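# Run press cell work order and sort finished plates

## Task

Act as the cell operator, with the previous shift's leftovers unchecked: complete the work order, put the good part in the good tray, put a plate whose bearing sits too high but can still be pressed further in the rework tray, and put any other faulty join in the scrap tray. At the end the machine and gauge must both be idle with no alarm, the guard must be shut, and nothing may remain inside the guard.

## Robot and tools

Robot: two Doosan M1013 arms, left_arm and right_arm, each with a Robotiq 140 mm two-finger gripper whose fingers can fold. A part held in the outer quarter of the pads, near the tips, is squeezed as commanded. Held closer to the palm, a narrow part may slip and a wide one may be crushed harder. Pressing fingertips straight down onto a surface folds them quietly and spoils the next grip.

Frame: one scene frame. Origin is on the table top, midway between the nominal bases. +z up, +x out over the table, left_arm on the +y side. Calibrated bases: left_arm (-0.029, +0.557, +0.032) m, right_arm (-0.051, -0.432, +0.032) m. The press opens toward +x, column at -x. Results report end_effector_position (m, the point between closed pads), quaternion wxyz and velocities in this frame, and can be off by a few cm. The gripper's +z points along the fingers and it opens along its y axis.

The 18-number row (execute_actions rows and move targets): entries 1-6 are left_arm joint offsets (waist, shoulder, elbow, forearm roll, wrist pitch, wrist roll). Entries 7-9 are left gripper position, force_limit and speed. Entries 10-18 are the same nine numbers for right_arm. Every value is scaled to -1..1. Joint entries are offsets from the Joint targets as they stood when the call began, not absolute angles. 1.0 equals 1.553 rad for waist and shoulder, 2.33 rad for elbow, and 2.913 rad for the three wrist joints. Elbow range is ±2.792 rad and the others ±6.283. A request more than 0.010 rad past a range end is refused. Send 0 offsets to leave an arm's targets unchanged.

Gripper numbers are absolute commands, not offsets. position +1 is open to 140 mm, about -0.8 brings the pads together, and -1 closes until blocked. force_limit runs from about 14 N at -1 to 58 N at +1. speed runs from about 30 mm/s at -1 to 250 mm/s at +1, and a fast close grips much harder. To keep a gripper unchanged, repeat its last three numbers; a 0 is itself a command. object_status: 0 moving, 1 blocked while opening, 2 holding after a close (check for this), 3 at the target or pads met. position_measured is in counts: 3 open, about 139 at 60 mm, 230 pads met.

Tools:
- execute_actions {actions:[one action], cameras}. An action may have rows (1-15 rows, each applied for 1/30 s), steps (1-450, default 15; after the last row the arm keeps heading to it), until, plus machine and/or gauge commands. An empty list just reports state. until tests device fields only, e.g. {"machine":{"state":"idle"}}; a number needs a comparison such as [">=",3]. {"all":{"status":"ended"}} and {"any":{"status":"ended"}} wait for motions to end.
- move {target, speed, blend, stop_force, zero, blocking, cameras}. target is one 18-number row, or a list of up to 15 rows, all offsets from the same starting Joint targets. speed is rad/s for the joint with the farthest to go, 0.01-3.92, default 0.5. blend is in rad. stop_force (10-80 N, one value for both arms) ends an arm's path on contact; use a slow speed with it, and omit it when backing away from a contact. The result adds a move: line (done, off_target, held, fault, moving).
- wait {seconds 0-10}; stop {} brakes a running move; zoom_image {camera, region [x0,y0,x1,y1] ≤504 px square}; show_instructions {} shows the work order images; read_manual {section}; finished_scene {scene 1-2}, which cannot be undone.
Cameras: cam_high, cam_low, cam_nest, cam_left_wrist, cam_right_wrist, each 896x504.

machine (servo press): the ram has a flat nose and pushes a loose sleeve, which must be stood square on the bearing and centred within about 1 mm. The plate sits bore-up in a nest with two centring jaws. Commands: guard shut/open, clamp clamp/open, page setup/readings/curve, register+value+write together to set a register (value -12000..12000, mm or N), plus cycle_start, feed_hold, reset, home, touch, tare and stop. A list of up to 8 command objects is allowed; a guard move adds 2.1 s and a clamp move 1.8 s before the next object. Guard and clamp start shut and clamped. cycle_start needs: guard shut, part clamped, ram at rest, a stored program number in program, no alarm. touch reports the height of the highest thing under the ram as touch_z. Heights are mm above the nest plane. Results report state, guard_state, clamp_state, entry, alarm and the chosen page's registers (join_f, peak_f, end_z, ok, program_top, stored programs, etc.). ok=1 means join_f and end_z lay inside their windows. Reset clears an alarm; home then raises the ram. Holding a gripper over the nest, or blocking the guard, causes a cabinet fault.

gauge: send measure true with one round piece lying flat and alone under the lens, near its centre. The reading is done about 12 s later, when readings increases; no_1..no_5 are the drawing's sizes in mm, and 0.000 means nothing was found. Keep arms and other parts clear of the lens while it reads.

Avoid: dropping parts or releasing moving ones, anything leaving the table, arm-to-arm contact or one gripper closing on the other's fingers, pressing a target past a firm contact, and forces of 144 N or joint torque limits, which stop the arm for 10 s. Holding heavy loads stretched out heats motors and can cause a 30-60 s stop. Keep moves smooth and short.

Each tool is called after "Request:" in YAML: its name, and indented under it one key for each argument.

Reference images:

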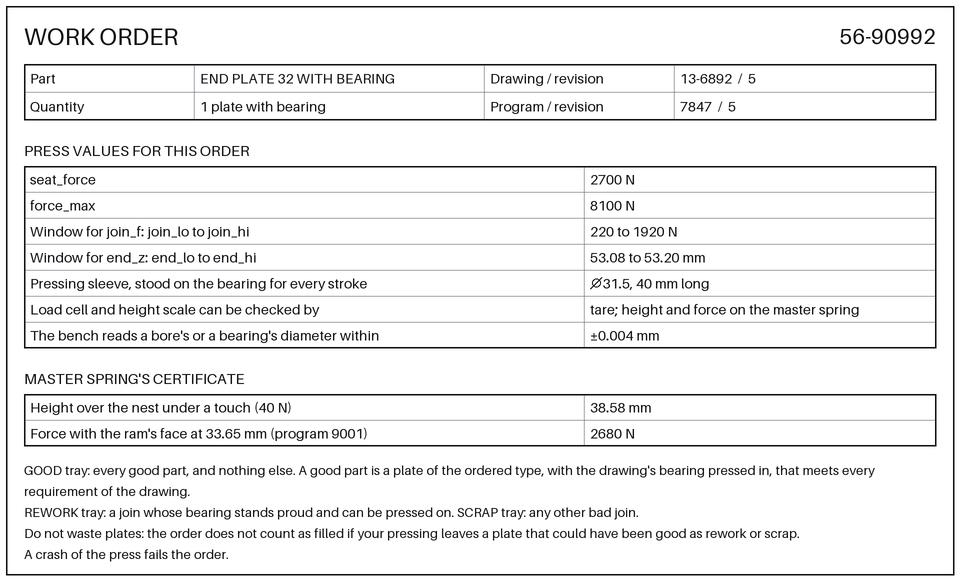

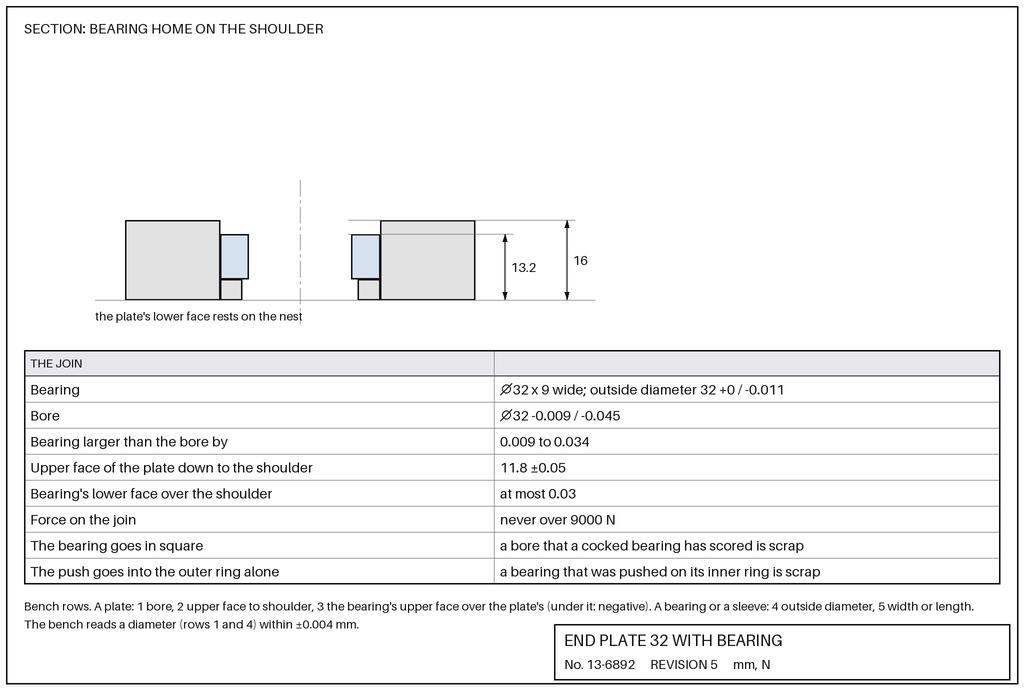

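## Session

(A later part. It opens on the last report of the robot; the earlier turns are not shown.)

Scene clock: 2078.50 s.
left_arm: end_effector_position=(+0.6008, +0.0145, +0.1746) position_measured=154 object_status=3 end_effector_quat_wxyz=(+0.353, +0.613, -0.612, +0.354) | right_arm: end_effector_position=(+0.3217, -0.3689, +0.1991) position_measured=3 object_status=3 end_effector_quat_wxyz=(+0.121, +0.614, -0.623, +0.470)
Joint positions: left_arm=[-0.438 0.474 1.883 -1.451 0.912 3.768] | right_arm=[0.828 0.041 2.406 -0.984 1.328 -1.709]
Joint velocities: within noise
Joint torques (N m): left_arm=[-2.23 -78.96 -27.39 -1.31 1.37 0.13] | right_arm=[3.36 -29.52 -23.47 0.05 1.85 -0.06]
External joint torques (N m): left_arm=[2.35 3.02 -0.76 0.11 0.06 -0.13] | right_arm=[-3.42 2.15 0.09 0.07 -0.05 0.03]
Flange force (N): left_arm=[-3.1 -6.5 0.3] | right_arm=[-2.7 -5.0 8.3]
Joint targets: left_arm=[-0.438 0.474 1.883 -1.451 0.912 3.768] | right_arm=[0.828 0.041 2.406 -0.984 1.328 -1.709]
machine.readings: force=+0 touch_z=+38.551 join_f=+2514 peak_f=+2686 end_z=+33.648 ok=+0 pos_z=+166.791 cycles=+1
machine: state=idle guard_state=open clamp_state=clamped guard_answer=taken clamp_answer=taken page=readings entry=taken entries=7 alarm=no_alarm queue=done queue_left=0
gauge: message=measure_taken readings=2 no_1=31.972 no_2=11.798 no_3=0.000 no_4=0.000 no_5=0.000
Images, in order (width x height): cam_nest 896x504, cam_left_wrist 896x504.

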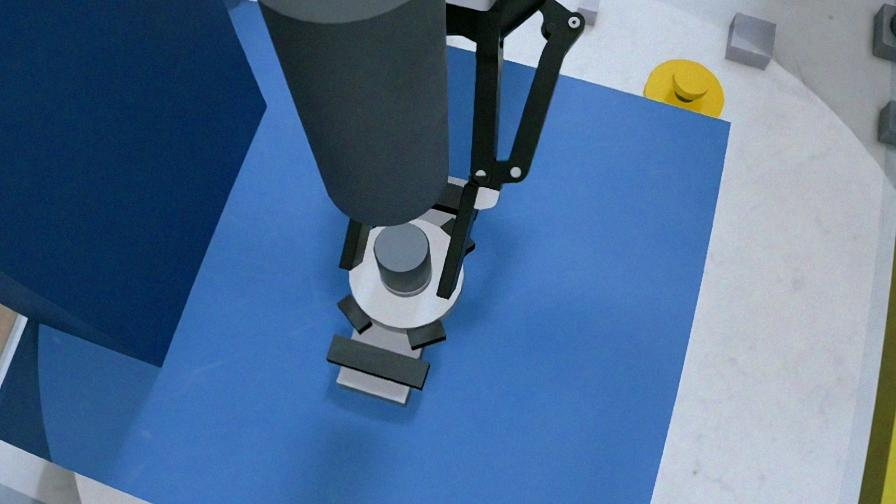

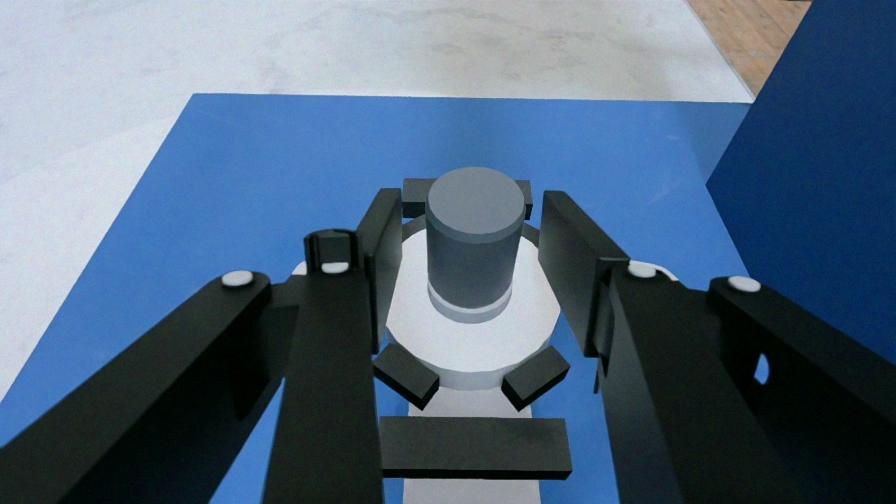

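Request:
move:
  target:
    - [0.0675,-0.0448,0.0143,0.0309,0.0277,-0.0098,-0.2,0,-1,0,0,0,0,0,0,1,1,1]
    - [0.2467,-0.1251,0.0021,0.1036,0.1147,-0.0390,-0.2,0,-1,0,0,0,0,0,0,1,1,1]
  speed: [0.06,0.4]
  blend: [0.01,0]
  cameras: ["cam_nest"]

Request:
execute_actions:
  actions:
    - {"machine":[{"register":"ram_zero","value":153.195,"write":true,"guard":"shut"},{"touch":true}],"steps":450,"until":{"all":{"status":"ended"}}}
  cameras: ["cam_nest","cam_low"]

Request:
zoom_image:
  camera: "cam_nest"
  region: [360, 210, 460, 310]

Scene clock: 2103.37 s.
left_arm: end_effector_position=(+0.6061, +0.2705, +0.3003) position_measured=154 object_status=3 end_effector_quat_wxyz=(+0.353, +0.612, -0.612, +0.354) | right_arm: end_effector_position=(+0.3217, -0.3689, +0.1991) position_measured=3 object_status=3 end_effector_quat_wxyz=(+0.121, +0.614, -0.623, +0.470)
Joint positions: left_arm=[-0.055 0.28 1.888 -1.149 1.246 3.655] | right_arm=[0.828 0.041 2.406 -0.984 1.328 -1.709]
Joint velocities: within noise
Joint torques (N m): left_arm=[-2.98 -63.34 -32.14 -0.65 1.22 0.1] | right_arm=[3.52 -30.34 -23.3 0.01 1.87 -0.08]
External joint torques (N m): left_arm=[3.07 0.88 -1.16 0.1 -0.02 -0.1] | right_arm=[-3.7 3.03 -0.13 0.1 -0.07 0.06]
Flange force (N): left_arm=[-2.1 -3.8 -4.4] | right_arm=[-4.7 -5.8 9.1]
Joint targets: left_arm=[-0.055 0.280 1.888 -1.149 1.246 3.655] | right_arm=[0.828 0.041 2.406 -0.984 1.328 -1.709]
machine.readings: force=+0 touch_z=+38.551 join_f=+2514 peak_f=+2686 end_z=+33.648 ok=+0 pos_z=+166.791 cycles=+1
machine: state=idle guard_state=open clamp_state=clamped guard_answer=taken clamp_answer=taken page=readings entry=taken entries=7 alarm=no_alarm queue=done queue_left=0
gauge: message=measure_taken readings=2 no_1=31.972 no_2=11.798 no_3=0.000 no_4=0.000 no_5=0.000
move: done
Images, in order (width x height): cam_nest 896x504.

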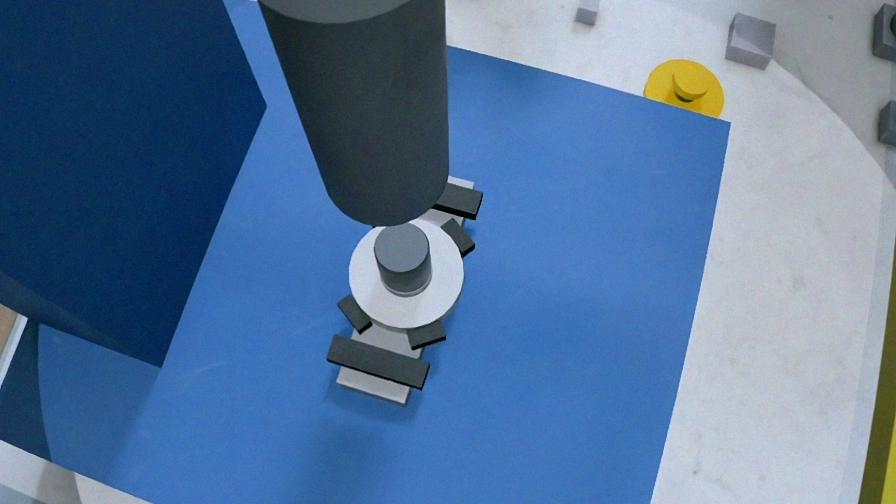

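Scene clock: 2115.33 s.
left_arm: end_effector_position=(+0.6061, +0.2705, +0.3003) position_measured=154 object_status=3 end_effector_quat_wxyz=(+0.353, +0.612, -0.612, +0.354) | right_arm: end_effector_position=(+0.3217, -0.3689, +0.1991) position_measured=3 object_status=3 end_effector_quat_wxyz=(+0.121, +0.614, -0.623, +0.470)
Joint positions: left_arm=[-0.055 0.28 1.888 -1.149 1.246 3.655] | right_arm=[0.828 0.041 2.406 -0.984 1.328 -1.709]
Joint velocities: within noise
Joint torques (N m): left_arm=[-2.65 -64.5 -32.32 -0.67 1.17 0.12] | right_arm=[3.47 -29.98 -23.29 0 1.89 -0.04]
External joint torques (N m): left_arm=[2.68 2.75 -0.8 0.14 0.02 -0.12] | right_arm=[-3.58 2.74 -0.15 0.12 -0.1 0.01]
Flange force (N): left_arm=[-3.6 -5.7 -2.9] | right_arm=[-4.0 -5.7 8.7]
Joint targets: left_arm=[-0.055 0.280 1.888 -1.149 1.246 3.655] | right_arm=[0.828 0.041 2.406 -0.984 1.328 -1.709]
Tool commands: left_gripper/position=-0.2 left_gripper/force_limit=+0.0 left_gripper/speed=-1.0 right_gripper/position=+1.0 right_gripper/force_limit=+1.0 right_gripper/speed=+1.0
machine.readings: force=+0 touch_z=+62.874 join_f=+2514 peak_f=+2686 end_z=+33.648 ok=+0 pos_z=+166.805 cycles=+1
machine: state=idle guard_state=shut clamp_state=clamped guard_answer=taken clamp_answer=taken page=readings entry=taken entries=9 alarm=no_alarm queue=done queue_left=0
gauge: message=measure_taken readings=2 no_1=31.972 no_2=11.798 no_3=0.000 no_4=0.000 no_5=0.000
Images, in order (width x height): cam_low 896x504, cam_nest 896x504.

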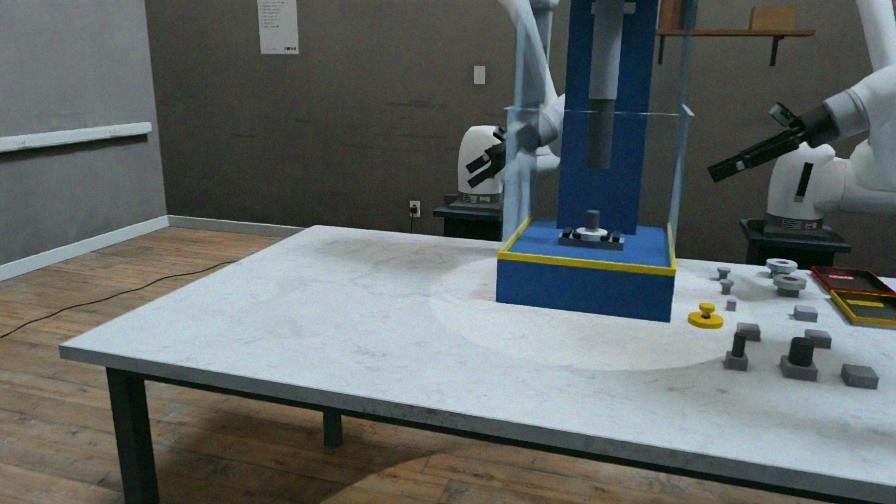

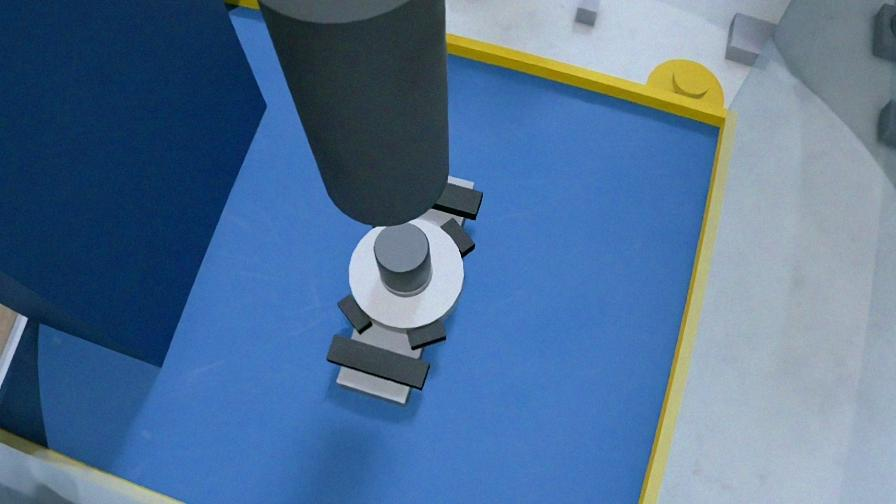

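Scaled by 5.040.

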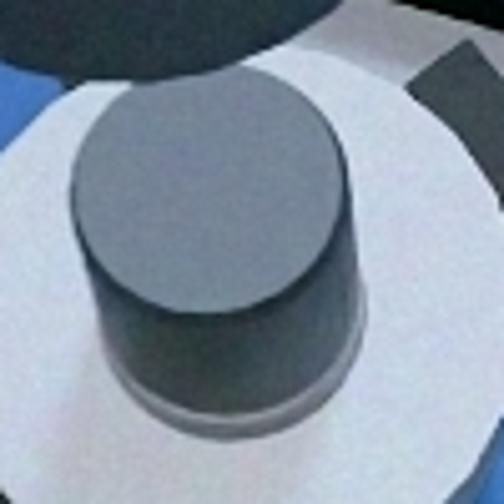

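Request:
execute_actions:
  actions:
    - {"machine":{"cycle_start":true},"steps":450,"until":{"all":{"status":"ended"}}}
  cameras: ["cam_nest"]

Request:
execute_actions:
  actions:
    - {"machine":{"page":"curve"},"steps":2}
  cameras: []

Scene clock: 2129.17 s.
left_arm: end_effector_position=(+0.6061, +0.2705, +0.3003) position_measured=154 object_status=3 end_effector_quat_wxyz=(+0.353, +0.612, -0.612, +0.354) | right_arm: end_effector_position=(+0.3217, -0.3689, +0.1991) position_measured=3 object_status=3 end_effector_quat_wxyz=(+0.121, +0.614, -0.623, +0.470)
Joint positions: left_arm=[-0.055 0.28 1.888 -1.149 1.246 3.655] | right_arm=[0.828 0.041 2.406 -0.984 1.328 -1.709]
Joint velocities: within noise
Joint torques (N m): left_arm=[-2.33 -64.3 -32.28 -0.67 1.11 0.11] | right_arm=[3.65 -30.16 -23.26 0.04 1.9 -0.03]
External joint torques (N m): left_arm=[2.39 1.78 -1.03 0.12 0.1 -0.12] | right_arm=[-3.71 2.88 -0.14 0.08 -0.1 0]
Flange force (N): left_arm=[-2.4 -4.8 -3.2] | right_arm=[-4.2 -5.9 9.1]
Joint targets: left_arm=[-0.055 0.280 1.888 -1.149 1.246 3.655] | right_arm=[0.828 0.041 2.406 -0.984 1.328 -1.709]
Tool commands: left_gripper/position=-0.2 left_gripper/force_limit=+0.0 left_gripper/speed=-1.0 right_gripper/position=+1.0 right_gripper/force_limit=+1.0 right_gripper/speed=+1.0
machine.readings: force=+0 touch_z=+62.874 join_f=+1014 peak_f=+3048 end_z=+53.162 ok=+1 pos_z=+166.805 cycles=+2
machine: state=done guard_state=shut clamp_state=clamped guard_answer=taken clamp_answer=taken page=readings entry=taken entries=10 alarm=no_alarm queue=done queue_left=0
gauge: message=measure_taken readings=2 no_1=31.972 no_2=11.798 no_3=0.000 no_4=0.000 no_5=0.000
Images, in order (width x height): cam_nest 896x504.

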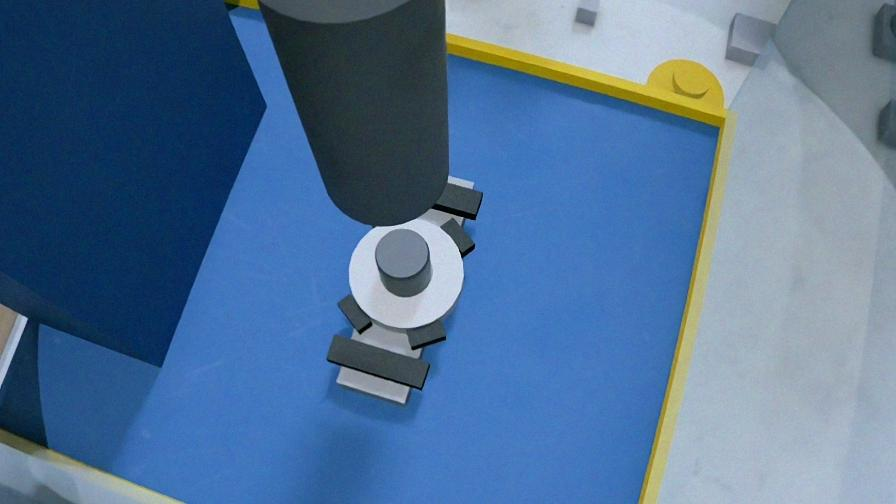

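Scene clock: 2129.43 s.
left_arm: end_effector_position=(+0.6061, +0.2705, +0.3003) position_measured=154 object_status=3 end_effector_quat_wxyz=(+0.353, +0.612, -0.612, +0.354) | right_arm: end_effector_position=(+0.3217, -0.3689, +0.1991) position_measured=3 object_status=3 end_effector_quat_wxyz=(+0.121, +0.614, -0.623, +0.470)
Joint positions: left_arm=[-0.055 0.28 1.888 -1.149 1.246 3.655] | right_arm=[0.828 0.041 2.406 -0.984 1.328 -1.709]
Joint velocities: within noise
Joint torques (N m): left_arm=[-2.8 -64.44 -32.41 -0.72 1.19 0.14] | right_arm=[3.44 -30.09 -23.33 0.07 1.88 -0.09]
External joint torques (N m): left_arm=[2.84 2.44 -0.81 0.17 0.01 -0.14] | right_arm=[-3.62 2.9 -0.11 0.04 -0.08 0.07]
Flange force (N): left_arm=[-3.4 -5.3 -3.3] | right_arm=[-4.5 -5.7 9.0]
Joint targets: left_arm=[-0.055 0.280 1.888 -1.149 1.246 3.655] | right_arm=[0.828 0.041 2.406 -0.984 1.328 -1.709]
Tool commands: left_gripper/position=-0.2 left_gripper/force_limit=+0.0 left_gripper/speed=-1.0 right_gripper/position=+1.0 right_gripper/force_limit=+1.0 right_gripper/speed=+1.0
machine.curve: curve1_z=+64.200 curve1_f=+5 curve2_z=+62.629 curve2_f=+80 curve3_z=+61.057 curve3_f=+281 curve4_z=+59.486 curve4_f=+484 curve5_z=+57.914 curve5_f=+687 curve6_z=+56.343 curve6_f=+888 curve7_z=+54.771 curve7_f=+1010 curve8_z=+53.200 curve8_f=+1528
machine: state=done guard_state=shut clamp_state=clamped guard_answer=taken clamp_answer=taken page=curve entry=taken entries=10 alarm=no_alarm queue=done queue_left=0
gauge: message=measure_taken readings=2 no_1=31.972 no_2=11.798 no_3=0.000 no_4=0.000 no_5=0.000
No camera images: "cameras" was empty.

Request:
execute_actions:
  actions:
    - {"machine":{"guard":"open","page":"readings"},"steps":90,"until":{"machine":{"guard_state":"open"}}}
  cameras: []

Request:
move:
  target:
    - [-0.1792,0.0803,0.0123,-0.0727,-0.0870,0.0292,-0.2,0,-1,0,0,0,0,0,0,1,1,1]
    - [-0.2467,0.1286,-0.0011,-0.1056,-0.1150,0.0423,-0.2,0,-1,0,0,0,0,0,0,1,1,1]
  speed: [0.3,0.08]
  blend: [0.02,0]
  cameras: ["cam_left_wrist","cam_nest"]

Scene clock: 2170.10 s.
left_arm: end_effector_position=(+0.6061, +0.2705, +0.3004) position_measured=154 object_status=3 end_effector_quat_wxyz=(+0.353, +0.612, -0.612, +0.354) | right_arm: end_effector_position=(+0.3217, -0.3689, +0.1991) position_measured=3 object_status=3 end_effector_quat_wxyz=(+0.121, +0.614, -0.623, +0.470)
Joint positions: left_arm=[-0.055 0.28 1.888 -1.149 1.246 3.655] | right_arm=[0.828 0.041 2.406 -0.984 1.328 -1.709]
Joint velocities: within noise
Joint torques (N m): left_arm=[-2.44 -64.53 -32.29 -0.66 1.17 0.12] | right_arm=[3.35 -30.3 -23.39 0.01 1.88 -0.08]
External joint torques (N m): left_arm=[2.46 2.19 -1.02 0.12 0.03 -0.12] | right_arm=[-3.38 2.71 -0.08 0.11 -0.08 0.06]
Flange force (N): left_arm=[-2.8 -5.3 -3.0] | right_arm=[-4.2 -5.2 8.3]
Joint targets: left_arm=[-0.055 0.280 1.888 -1.149 1.246 3.655] | right_arm=[0.828 0.041 2.406 -0.984 1.328 -1.709]
Tool commands: left_gripper/position=-0.2 left_gripper/force_limit=+0.0 left_gripper/speed=-1.0 right_gripper/position=+1.0 right_gripper/force_limit=+1.0 right_gripper/speed=+1.0
machine.readings: force=+0 touch_z=+62.874 join_f=+1014 peak_f=+3048 end_z=+53.162 ok=+1 pos_z=+166.805 cycles=+2
machine: state=done guard_state=open clamp_state=clamped guard_answer=taken clamp_answer=taken page=readings entry=taken entries=10 alarm=no_alarm queue=running queue_left=0
gauge: message=measure_taken readings=2 no_1=31.972 no_2=11.798 no_3=0.000 no_4=0.000 no_5=0.000
No camera images: "cameras" was empty.

Scene clock: 2172.67 s.
left_arm: end_effector_position=(+0.6007, +0.0145, +0.1701) position_measured=154 object_status=3 end_effector_quat_wxyz=(+0.354, +0.613, -0.612, +0.354) | right_arm: end_effector_position=(+0.3217, -0.3689, +0.1991) position_measured=3 object_status=3 end_effector_quat_wxyz=(+0.121, +0.614, -0.623, +0.470)
Joint positions: left_arm=[-0.438 0.479 1.885 -1.457 0.911 3.778] | right_arm=[0.828 0.041 2.406 -0.984 1.328 -1.709]
Joint velocities: within noise
Joint torques (N m): left_arm=[-2.02 -79.09 -27.21 -1.25 1.43 0.18] | right_arm=[2.79 -30.3 -23.42 0.06 1.89 -0.05]
External joint torques (N m): left_arm=[2.13 3.17 -0.58 0.05 0.01 -0.18] | right_arm=[-2.82 2.84 0.01 0.06 -0.09 0.03]
Flange force (N): left_arm=[-3.2 -6.2 0.8] | right_arm=[-4.8 -4.4 7.4]
Joint targets: left_arm=[-0.438 0.479 1.885 -1.457 0.911 3.778] | right_arm=[0.828 0.041 2.406 -0.984 1.328 -1.709]
machine.readings: force=+0 touch_z=+62.874 join_f=+1014 peak_f=+3048 end_z=+53.162 ok=+1 pos_z=+166.805 cycles=+2
machine: state=done guard_state=open clamp_state=clamped guard_answer=taken clamp_answer=taken page=readings entry=taken entries=10 alarm=no_alarm queue=done queue_left=0
gauge: message=measure_taken readings=2 no_1=31.972 no_2=11.798 no_3=0.000 no_4=0.000 no_5=0.000
move: done
Images, in order (width x height): cam_nest 896x504, cam_left_wrist 896x504.

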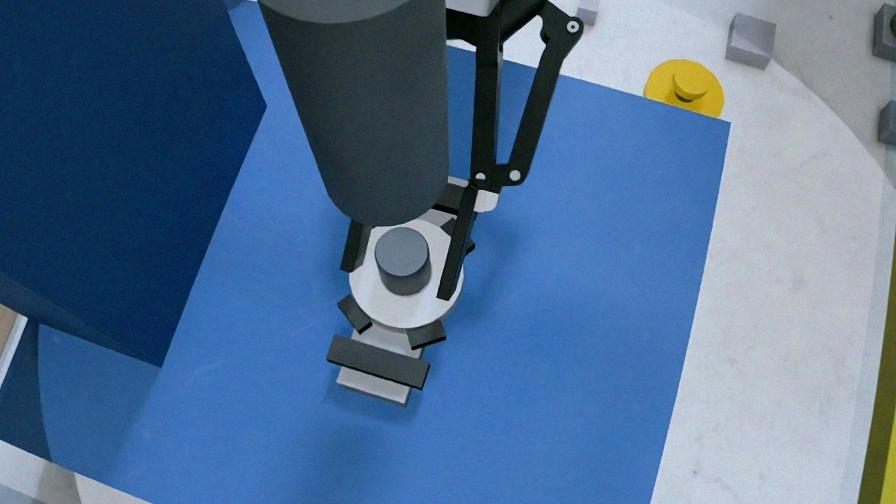

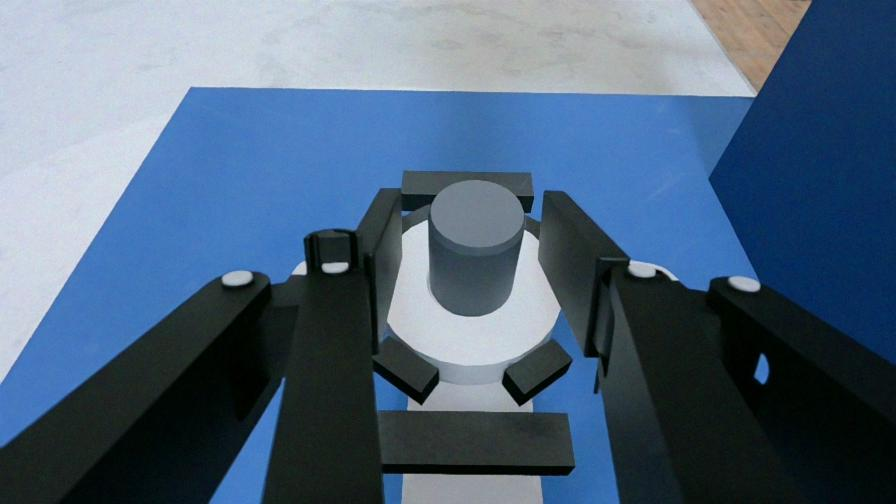

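Request:
execute_actions:
  actions:
    - {"rows":[[0,0,0,0,0,0,-1,0,-1,0,0,0,0,0,0,1,1,1]],"steps":80}
  cameras: []

Request:
move:
  target:
    - [0,-0.0227,-0.0061,0.0129,0.0022,-0.0214,-1,0,-1,0,0,0,0,0,0,1,1,1]
    - [0.0675,-0.0480,0.0135,0.0330,0.0280,-0.0132,-1,0,-1,0,0,0,0,0,0,1,1,1]
    - [0.2467,-0.1283,0.0012,0.1057,0.1150,-0.0425,-1,0,-1,0,0,0,0,0,0,1,1,1]
    - [0.2375,0.0379,0.0369,0.0572,0.0711,0.0751,-1,0,-1,0,0,0,0,0,0,1,1,1]
  speed: [0.08,0.2,0.4,0.3]
  blend: [0.005,0.02,0.03,0]
  cameras: ["cam_left_wrist","cam_nest"]

Request:
move:
  target: [0,0.0622,0.0046,-0.0180,-0.0094,0.0398,-1,0,-1,0,0,0,0,0,0,1,1,1]
  speed: 0.03
  stop_force: 12
  cameras: ["cam_left_wrist"]

Scene clock: 2197.97 s.
left_arm: end_effector_position=(+0.6007, +0.0145, +0.1700) position_measured=185 object_status=2 end_effector_quat_wxyz=(+0.354, +0.613, -0.612, +0.354) | right_arm: end_effector_position=(+0.3217, -0.3689, +0.1991) position_measured=3 object_status=3 end_effector_quat_wxyz=(+0.121, +0.614, -0.623, +0.470)
Joint positions: left_arm=[-0.438 0.479 1.885 -1.457 0.911 3.778] | right_arm=[0.828 0.041 2.406 -0.984 1.328 -1.709]
Joint velocities: within noise
Joint torques (N m): left_arm=[-0.62 -76.69 -26.45 -1.03 0.11 0.1] | right_arm=[3.11 -29.88 -23.31 -0.02 1.85 -0.1]
External joint torques (N m): left_arm=[0.8 0.17 -1.45 -0.18 1.35 -0.1] | right_arm=[-3.01 2.25 -0.13 0.14 -0.05 0.08]
Flange force (N): left_arm=[0.1 -4.1 -1.1] | right_arm=[-3.4 -4.6 7.1]
Joint targets: left_arm=[-0.438 0.479 1.885 -1.457 0.911 3.778] | right_arm=[0.828 0.041 2.406 -0.984 1.328 -1.709]
machine.readings: force=+0 touch_z=+62.874 join_f=+1014 peak_f=+3048 end_z=+53.162 ok=+1 pos_z=+166.805 cycles=+2
machine: state=done guard_state=open clamp_state=clamped guard_answer=taken clamp_answer=taken page=readings entry=taken entries=10 alarm=no_alarm queue=done queue_left=0
gauge: message=measure_taken readings=2 no_1=31.972 no_2=11.798 no_3=0.000 no_4=0.000 no_5=0.000
No camera images: "cameras" was empty.

Scene clock: 2201.50 s.
left_arm: end_effector_position=(+0.6202, +0.2605, +0.1000) position_measured=185 object_status=2 end_effector_quat_wxyz=(+0.354, +0.613, -0.612, +0.353) | right_arm: end_effector_position=(+0.3217, -0.3689, +0.1991) position_measured=3 object_status=3 end_effector_quat_wxyz=(+0.121, +0.614, -0.623, +0.470)
Joint positions: left_arm=[-0.069 0.538 1.971 -1.29 1.118 3.997] | right_arm=[0.828 0.041 2.406 -0.984 1.328 -1.709]
Joint velocities: within noise
Joint torques (N m): left_arm=[-2.87 -82.06 -22.2 -1.33 2.35 0.12] | right_arm=[3.37 -29.82 -23.38 0 1.85 -0.1]
External joint torques (N m): left_arm=[2.92 6.16 0.12 0.6 -0.5 -0.12] | right_arm=[-3.43 2.31 -0.02 0.12 -0.04 0.08]
Flange force (N): left_arm=[-9.5 -6.7 0.1] | right_arm=[-3.2 -5.1 8.2]
Joint targets: left_arm=[-0.069 0.538 1.971 -1.290 1.118 3.997] | right_arm=[0.828 0.041 2.406 -0.984 1.328 -1.709]
machine.readings: force=+0 touch_z=+62.874 join_f=+1014 peak_f=+3048 end_z=+53.162 ok=+1 pos_z=+166.805 cycles=+2
machine: state=done guard_state=open clamp_state=clamped guard_answer=taken clamp_answer=taken page=readings entry=taken entries=10 alarm=no_alarm queue=done queue_left=0
gauge: message=measure_taken readings=2 no_1=31.972 no_2=11.798 no_3=0.000 no_4=0.000 no_5=0.000
move: done
Images, in order (width x height): cam_nest 896x504, cam_left_wrist 896x504.

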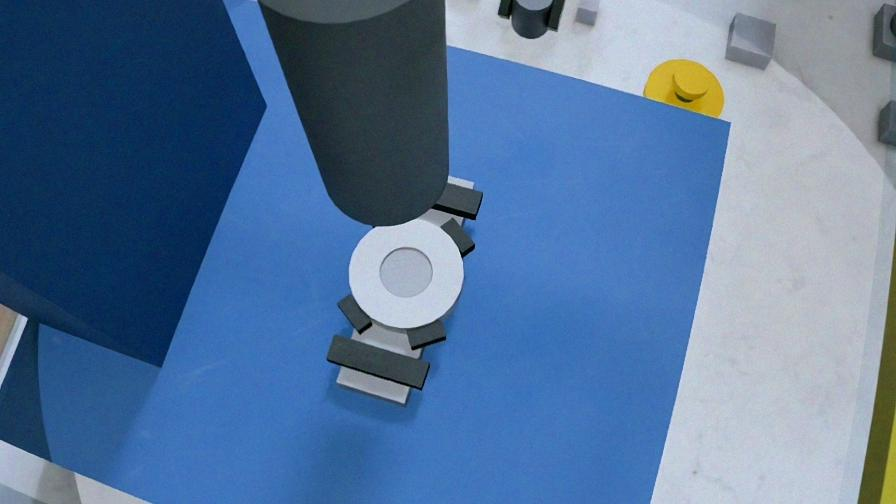

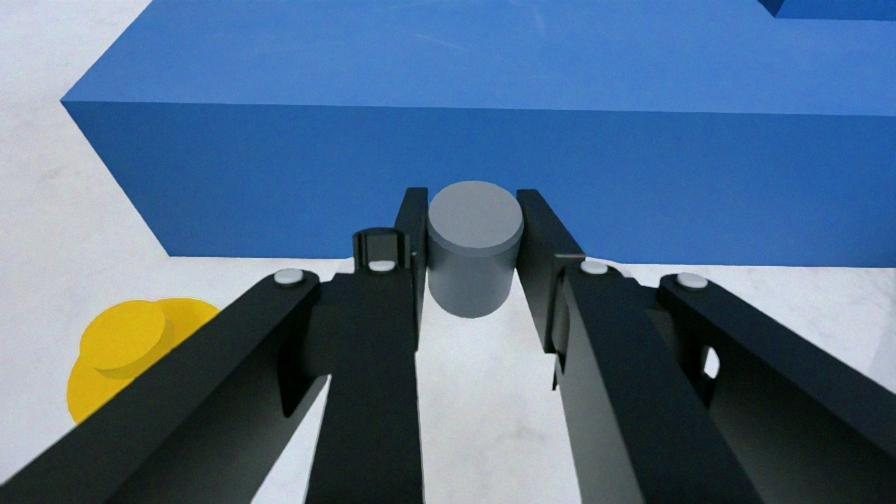

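Scene clock: 2206.10 s.
left_arm: end_effector_position=(+0.6201, +0.2604, +0.0364) position_measured=185 object_status=2 end_effector_quat_wxyz=(+0.354, +0.613, -0.612, +0.353) | right_arm: end_effector_position=(+0.3217, -0.3689, +0.1991) position_measured=3 object_status=3 end_effector_quat_wxyz=(+0.121, +0.614, -0.623, +0.470)
Joint positions: left_arm=[-0.069 0.632 1.982 -1.341 1.092 4.109] | right_arm=[0.828 0.041 2.406 -0.984 1.328 -1.709]
Joint velocities: within noise
Joint torques (N m): left_arm=[-1.83 -68.14 -12.01 2.23 -3.78 -0.03] | right_arm=[3.62 -30.23 -23.43 0 1.81 -0.06]
External joint torques (N m): left_arm=[1.95 -12.16 -6.1 -2.97 5.8 0.02] | right_arm=[-3.66 2.9 0.06 0.12 -0.01 0.04]
Flange force (N): left_arm=[14.2 -1.7 -12.5] | right_arm=[-4.3 -5.5 8.9]
Joint targets: left_arm=[-0.069 0.632 1.982 -1.341 1.092 4.109] | right_arm=[0.828 0.041 2.406 -0.984 1.328 -1.709]
machine.readings: force=+0 touch_z=+62.874 join_f=+1014 peak_f=+3048 end_z=+53.162 ok=+1 pos_z=+166.805 cycles=+2
machine: state=done guard_state=open clamp_state=clamped guard_answer=taken clamp_answer=taken page=readings entry=taken entries=10 alarm=no_alarm queue=done queue_left=0
gauge: message=measure_taken readings=2 no_1=31.972 no_2=11.798 no_3=0.000 no_4=0.000 no_5=0.000
move: contact (left_arm)
Images, in order (width x height): cam_left_wrist 896x504.

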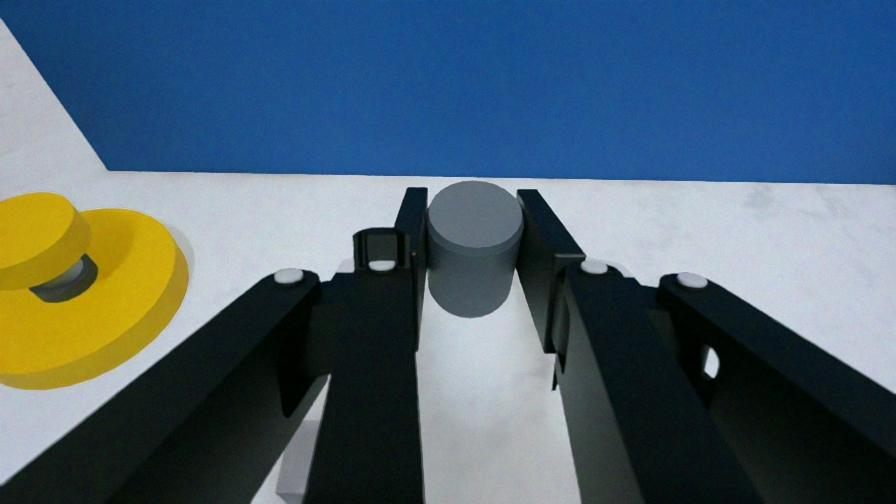

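Request:
execute_actions:
  actions:
    - {"rows":[[0,0,0,0,0,0,-0.2,0,-1,0,0,0,0,0,0,1,1,1]],"steps":50,"machine":{"clamp":"open"}}
  cameras: []

Request:
move:
  target:
    - [0,-0.0607,-0.0048,0.0174,0.0089,-0.0386,-0.2,0,-1,0,0,0,0,0,0,1,1,1]
    - [0.0091,-0.2269,-0.0404,0.0659,0.0529,-0.1561,0.4,0.3,0,0,0,0,0,0,0,1,1,1]
    - [-0.1701,-0.1466,-0.0282,-0.0068,-0.0341,-0.1268,0.4,0.3,0,0,0,0,0,0,0,1,1,1]
    - [-0.2408,-0.0802,-0.0388,-0.0498,-0.0642,-0.0996,0.4,0.3,0,0,0,0,0,0,0,1,1,1]
  speed: [0.15,0.4,0.3,0.1]
  cameras: ["cam_left_wrist","cam_nest"]

Scene clock: 2222.93 s.
left_arm: end_effector_position=(+0.6201, +0.2604, +0.0364) position_measured=154 object_status=3 end_effector_quat_wxyz=(+0.354, +0.613, -0.612, +0.353) | right_arm: end_effector_position=(+0.3217, -0.3689, +0.1991) position_measured=3 object_status=3 end_effector_quat_wxyz=(+0.121, +0.614, -0.623, +0.470)
Joint positions: left_arm=[-0.069 0.632 1.982 -1.341 1.092 4.109] | right_arm=[0.828 0.041 2.406 -0.984 1.328 -1.709]
Joint velocities: within noise
Joint torques (N m): left_arm=[-2.88 -82.94 -17.84 -0.87 1.97 0.07] | right_arm=[3.02 -30.29 -23.39 0 1.92 -0.12]
External joint torques (N m): left_arm=[2.93 2.88 -0.21 0.14 0.05 -0.07] | right_arm=[-3.19 3.06 0 0.11 -0.12 0.1]
Flange force (N): left_arm=[-5.9 -3.5 -2.0] | right_arm=[-5.2 -4.9 8.2]
Joint targets: left_arm=[-0.069 0.632 1.982 -1.341 1.092 4.109] | right_arm=[0.828 0.041 2.406 -0.984 1.328 -1.709]
machine.readings: force=+0 touch_z=+62.874 join_f=+1014 peak_f=+3048 end_z=+53.162 ok=+1 pos_z=+166.805 cycles=+2
machine: state=idle guard_state=open clamp_state=open guard_answer=taken clamp_answer=taken page=readings entry=taken entries=10 alarm=no_alarm queue=done queue_left=0
gauge: message=measure_taken readings=2 no_1=31.972 no_2=11.798 no_3=0.000 no_4=0.000 no_5=0.000
No camera images: "cameras" was empty.

Scene clock: 2228.17 s.
left_arm: end_effector_position=(+0.6005, +0.0106, +0.1493) position_measured=78 object_status=3 end_effector_quat_wxyz=(+0.354, +0.613, -0.612, +0.353) | right_arm: end_effector_position=(+0.3217, -0.3689, +0.1991) position_measured=3 object_status=3 end_effector_quat_wxyz=(+0.121, +0.614, -0.623, +0.470)
Joint positions: left_arm=[-0.443 0.507 1.891 -1.486 0.905 3.819] | right_arm=[0.828 0.041 2.406 -0.984 1.328 -1.709]
Joint velocities: within noise
Joint torques (N m): left_arm=[-2.32 -80.38 -26.17 -1.3 1.53 0.02] | right_arm=[2.86 -30.02 -23.39 0.05 1.9 -0.13]
External joint torques (N m): left_arm=[2.59 2.59 -0.52 0.08 -0.01 -0.02] | right_arm=[-2.96 2.78 0.02 0.07 -0.1 0.11]
Flange force (N): left_arm=[-3.5 -5.5 -0.2] | right_arm=[-4.7 -4.5 7.7]
Joint targets: left_arm=[-0.443 0.507 1.891 -1.486 0.905 3.819] | right_arm=[0.828 0.041 2.406 -0.984 1.328 -1.709]
machine.readings: force=+0 touch_z=+62.874 join_f=+1014 peak_f=+3048 end_z=+53.162 ok=+1 pos_z=+166.805 cycles=+2
machine: state=idle guard_state=open clamp_state=open guard_answer=taken clamp_answer=taken page=readings entry=taken entries=10 alarm=no_alarm queue=done queue_left=0
gauge: message=measure_taken readings=2 no_1=31.972 no_2=11.798 no_3=0.000 no_4=0.000 no_5=0.000
move: done
Images, in order (width x height): cam_nest 896x504, cam_left_wrist 896x504.

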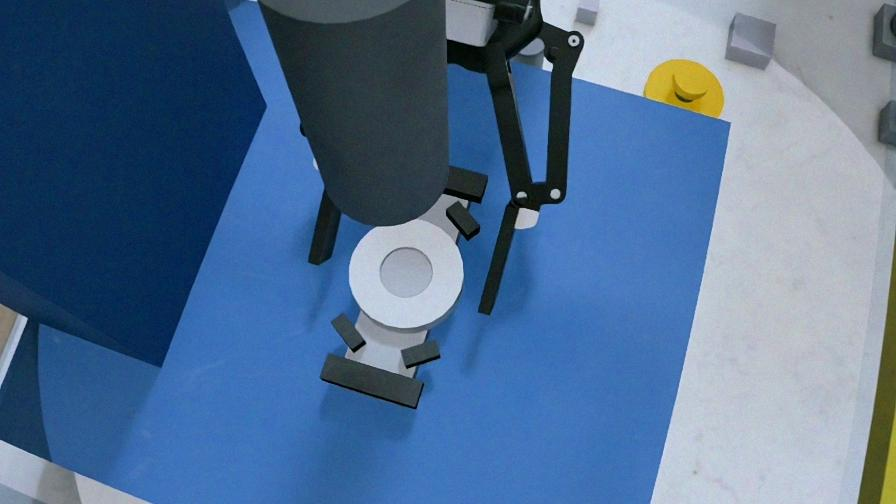

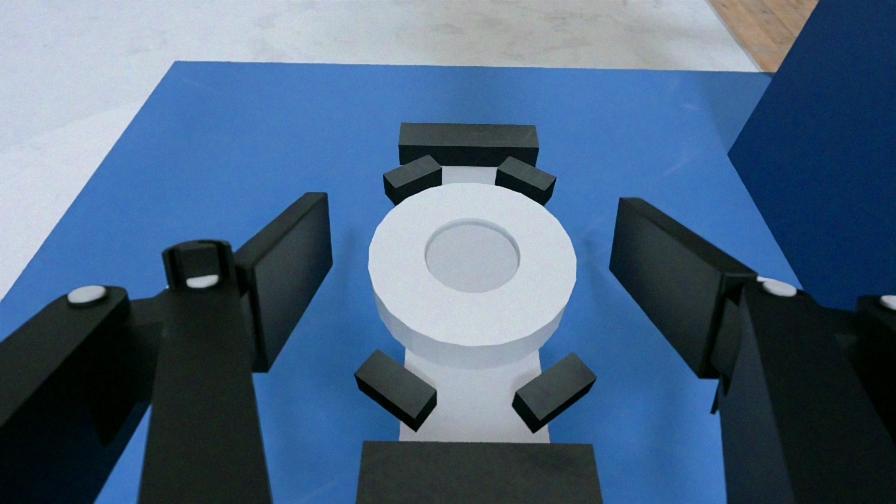

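Request:
execute_actions:
  actions:
    - {"rows":[[0,0,0,0,0,0,-1,0.3,-1,0,0,0,0,0,0,1,1,1]],"steps":90}
  cameras: []

Request:
move:
  target:
    - [0.0006,-0.0290,-0.0068,0.0161,0.0022,-0.0256,-1,0.3,-1,0,0,0,0,0,0,1,1,1]
    - [0.0707,-0.0664,0.0107,0.0429,0.0301,-0.0273,-1,0.3,-1,0,0,0,0,0,0,1,1,1]
    - [0.2499,-0.1467,-0.0016,0.1157,0.1171,-0.0565,-1,0.3,-1,0,0,0,0,0,0,1,1,1]
  speed: [0.08,0.15,0.4]
  blend: [0.005,0.02,0]
  cameras: ["cam_nest"]

Request:
move:
  target: [0.3219,-0.4491,0.3483,-0.6840,-0.3635,0.3633,-1,0.3,-1,0,0,0,0,0,0,1,1,1]
  speed: 0.7
  cameras: ["cam_left_wrist"]

Scene clock: 2259.03 s.
left_arm: end_effector_position=(+0.6005, +0.0106, +0.1492) position_measured=127 object_status=2 end_effector_quat_wxyz=(+0.354, +0.613, -0.612, +0.353) | right_arm: end_effector_position=(+0.3217, -0.3689, +0.1991) position_measured=3 object_status=3 end_effector_quat_wxyz=(+0.121, +0.614, -0.623, +0.470)
Joint positions: left_arm=[-0.443 0.507 1.891 -1.486 0.905 3.819] | right_arm=[0.828 0.041 2.406 -0.984 1.328 -1.709]
Joint velocities: within noise
Joint torques (N m): left_arm=[-4.97 -73.29 -22.91 -0.32 0.19 0.06] | right_arm=[3.38 -29.79 -23.34 0.06 1.92 -0.1]
External joint torques (N m): left_arm=[5.1 -4.92 -3.98 -0.93 1.36 -0.06] | right_arm=[-3.49 2.52 -0.1 0.06 -0.12 0.08]
Flange force (N): left_arm=[2.7 -5.3 -8.9] | right_arm=[-3.7 -5.4 8.6]
Joint targets: left_arm=[-0.443 0.507 1.891 -1.486 0.905 3.819] | right_arm=[0.828 0.041 2.406 -0.984 1.328 -1.709]
machine.readings: force=+0 touch_z=+62.874 join_f=+1014 peak_f=+3048 end_z=+53.162 ok=+1 pos_z=+166.805 cycles=+2
machine: state=idle guard_state=open clamp_state=open guard_answer=taken clamp_answer=taken page=readings entry=taken entries=10 alarm=no_alarm queue=done queue_left=0
gauge: message=measure_taken readings=2 no_1=31.972 no_2=11.798 no_3=0.000 no_4=0.000 no_5=0.000
No camera images: "cameras" was empty.

Scene clock: 2261.80 s.
left_arm: end_effector_position=(+0.6061, +0.2704, +0.3009) position_measured=127 object_status=2 end_effector_quat_wxyz=(+0.353, +0.612, -0.612, +0.354) | right_arm: end_effector_position=(+0.3217, -0.3689, +0.1991) position_measured=3 object_status=3 end_effector_quat_wxyz=(+0.121, +0.614, -0.623, +0.470)
Joint positions: left_arm=[-0.055 0.279 1.888 -1.149 1.246 3.654] | right_arm=[0.828 0.041 2.406 -0.984 1.328 -1.709]
Joint velocities: within noise
Joint torques (N m): left_arm=[-3.93 -65.9 -32.78 -1.06 1.47 0.11] | right_arm=[3.29 -30.14 -23.31 0.01 1.81 -0.13]
External joint torques (N m): left_arm=[4.04 3.38 -0.55 0.52 -0.27 -0.11] | right_arm=[-3.38 2.95 -0.1 0.11 -0.01 0.11]
Flange force (N): left_arm=[-5.3 -6.2 -4.3] | right_arm=[-4.8 -5.2 8.3]
Joint targets: left_arm=[-0.055 0.279 1.888 -1.149 1.246 3.654] | right_arm=[0.828 0.041 2.406 -0.984 1.328 -1.709]
machine.readings: force=+0 touch_z=+62.874 join_f=+1014 peak_f=+3048 end_z=+53.162 ok=+1 pos_z=+166.805 cycles=+2
machine: state=idle guard_state=open clamp_state=open guard_answer=taken clamp_answer=taken page=readings entry=taken entries=10 alarm=no_alarm queue=done queue_left=0
gauge: message=measure_taken readings=2 no_1=31.972 no_2=11.798 no_3=0.000 no_4=0.000 no_5=0.000
move: done
Images, in order (width x height): cam_nest 896x504.

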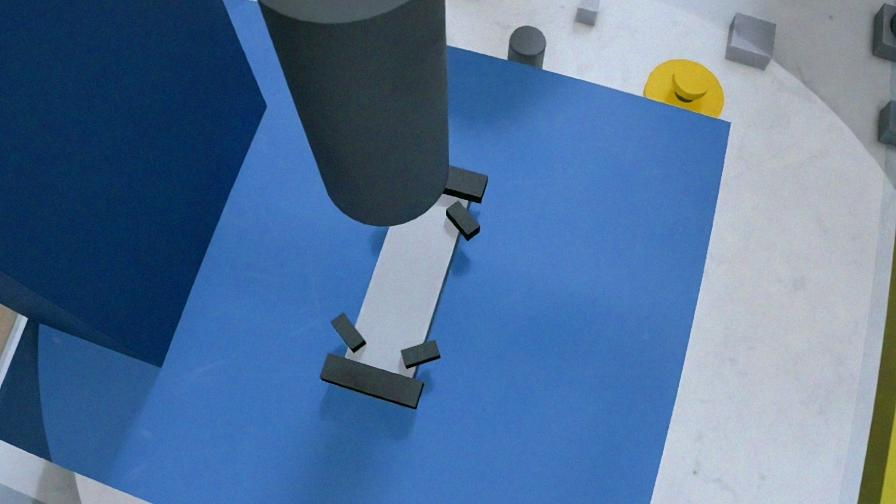

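Scene clock: 2265.13 s.
left_arm: end_effector_position=(+0.3712, +0.7873, +0.2212) position_measured=127 object_status=2 end_effector_quat_wxyz=(-0.111, +0.844, +0.192, +0.488) | right_arm: end_effector_position=(+0.3217, -0.3689, +0.1991) position_measured=3 object_status=3 end_effector_quat_wxyz=(+0.121, +0.614, -0.623, +0.470)
Joint positions: left_arm=[0.445 -0.419 2.699 -3.141 0.188 4.712] | right_arm=[0.828 0.041 2.406 -0.984 1.328 -1.709]
Joint velocities: within noise
Joint torques (N m): left_arm=[-2.16 7.94 -34.52 -3.31 2.96 0.09] | right_arm=[3.14 -30.17 -23.43 0.05 1.84 -0.09]
External joint torques (N m): left_arm=[2.04 0.48 -0.36 -0.02 -0.51 -0.09] | right_arm=[-3.28 3.06 -0.02 0.07 -0.05 0.07]
Flange force (N): left_arm=[0.0 0.0 0.0] | right_arm=[-5.0 -5.1 8.3]
Joint targets: left_arm=[0.445 -0.419 2.699 -3.141 0.187 4.712] | right_arm=[0.828 0.041 2.406 -0.984 1.328 -1.709]
machine.readings: force=+0 touch_z=+62.874 join_f=+1014 peak_f=+3048 end_z=+53.162 ok=+1 pos_z=+166.805 cycles=+2
machine: state=idle guard_state=open clamp_state=open guard_answer=taken clamp_answer=taken page=readings entry=taken entries=10 alarm=no_alarm queue=done queue_left=0
gauge: message=measure_taken readings=2 no_1=31.972 no_2=11.798 no_3=0.000 no_4=0.000 no_5=0.000
move: done
Images, in order (width x height): cam_left_wrist 896x504.

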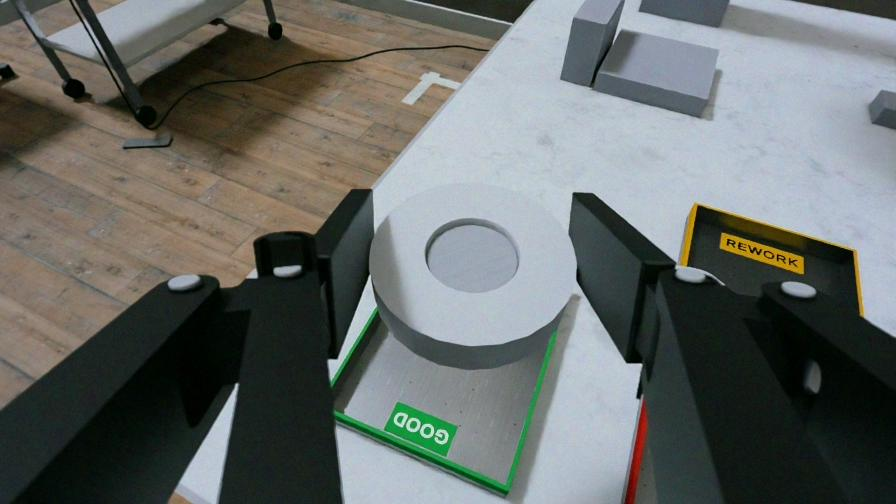

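Request:
move:
  target: [0.0026,0.3608,0.0233,0,0.2104,0,-1,0.3,-1,0,0,0,0,0,0,1,1,1]
  speed: 0.3
  cameras: ["cam_left_wrist"]

Scene clock: 2300.83 s.
left_arm: end_effector_position=(+0.4167, +0.8114, +0.0901) position_measured=127 object_status=2 end_effector_quat_wxyz=(-0.112, +0.844, +0.194, +0.487) | right_arm: end_effector_position=(+0.3217, -0.3689, +0.1991) position_measured=3 object_status=3 end_effector_quat_wxyz=(+0.121, +0.614, -0.623, +0.470)
Joint positions: left_arm=[0.449 0.142 2.754 -3.141 0.8 4.712] | right_arm=[0.828 0.041 2.406 -0.984 1.328 -1.709]
Joint velocities: within noise
Joint torques (N m): left_arm=[-2.63 -30.21 -13.92 -1.2 2.94 0.11] | right_arm=[3.42 -30.33 -23.2 0.02 1.88 -0.11]
External joint torques (N m): left_arm=[2.55 2.81 0.97 0.12 -0.49 -0.11] | right_arm=[-3.53 2.96 -0.24 0.09 -0.08 0.09]
Flange force (N): left_arm=[0.0 0.0 0.0] | right_arm=[-4.8 -5.7 8.6]
Joint targets: left_arm=[0.449 0.142 2.754 -3.141 0.800 4.712] | right_arm=[0.828 0.041 2.406 -0.984 1.328 -1.709]
machine.readings: force=+0 touch_z=+62.874 join_f=+1014 peak_f=+3048 end_z=+53.162 ok=+1 pos_z=+166.805 cycles=+2
machine: state=idle guard_state=open clamp_state=open guard_answer=taken clamp_answer=taken page=readings entry=taken entries=10 alarm=no_alarm queue=done queue_left=0
gauge: message=measure_taken readings=2 no_1=31.972 no_2=11.798 no_3=0.000 no_4=0.000 no_5=0.000
move: done
Images, in order (width x height): cam_left_wrist 896x504.

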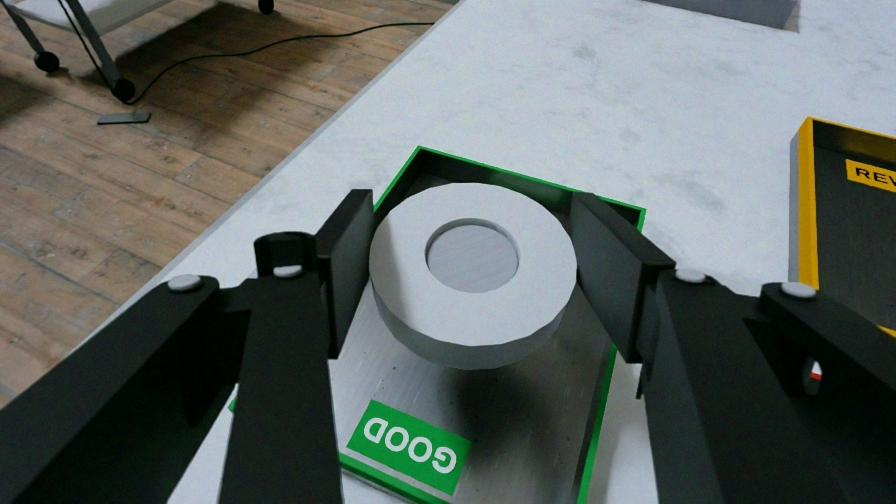

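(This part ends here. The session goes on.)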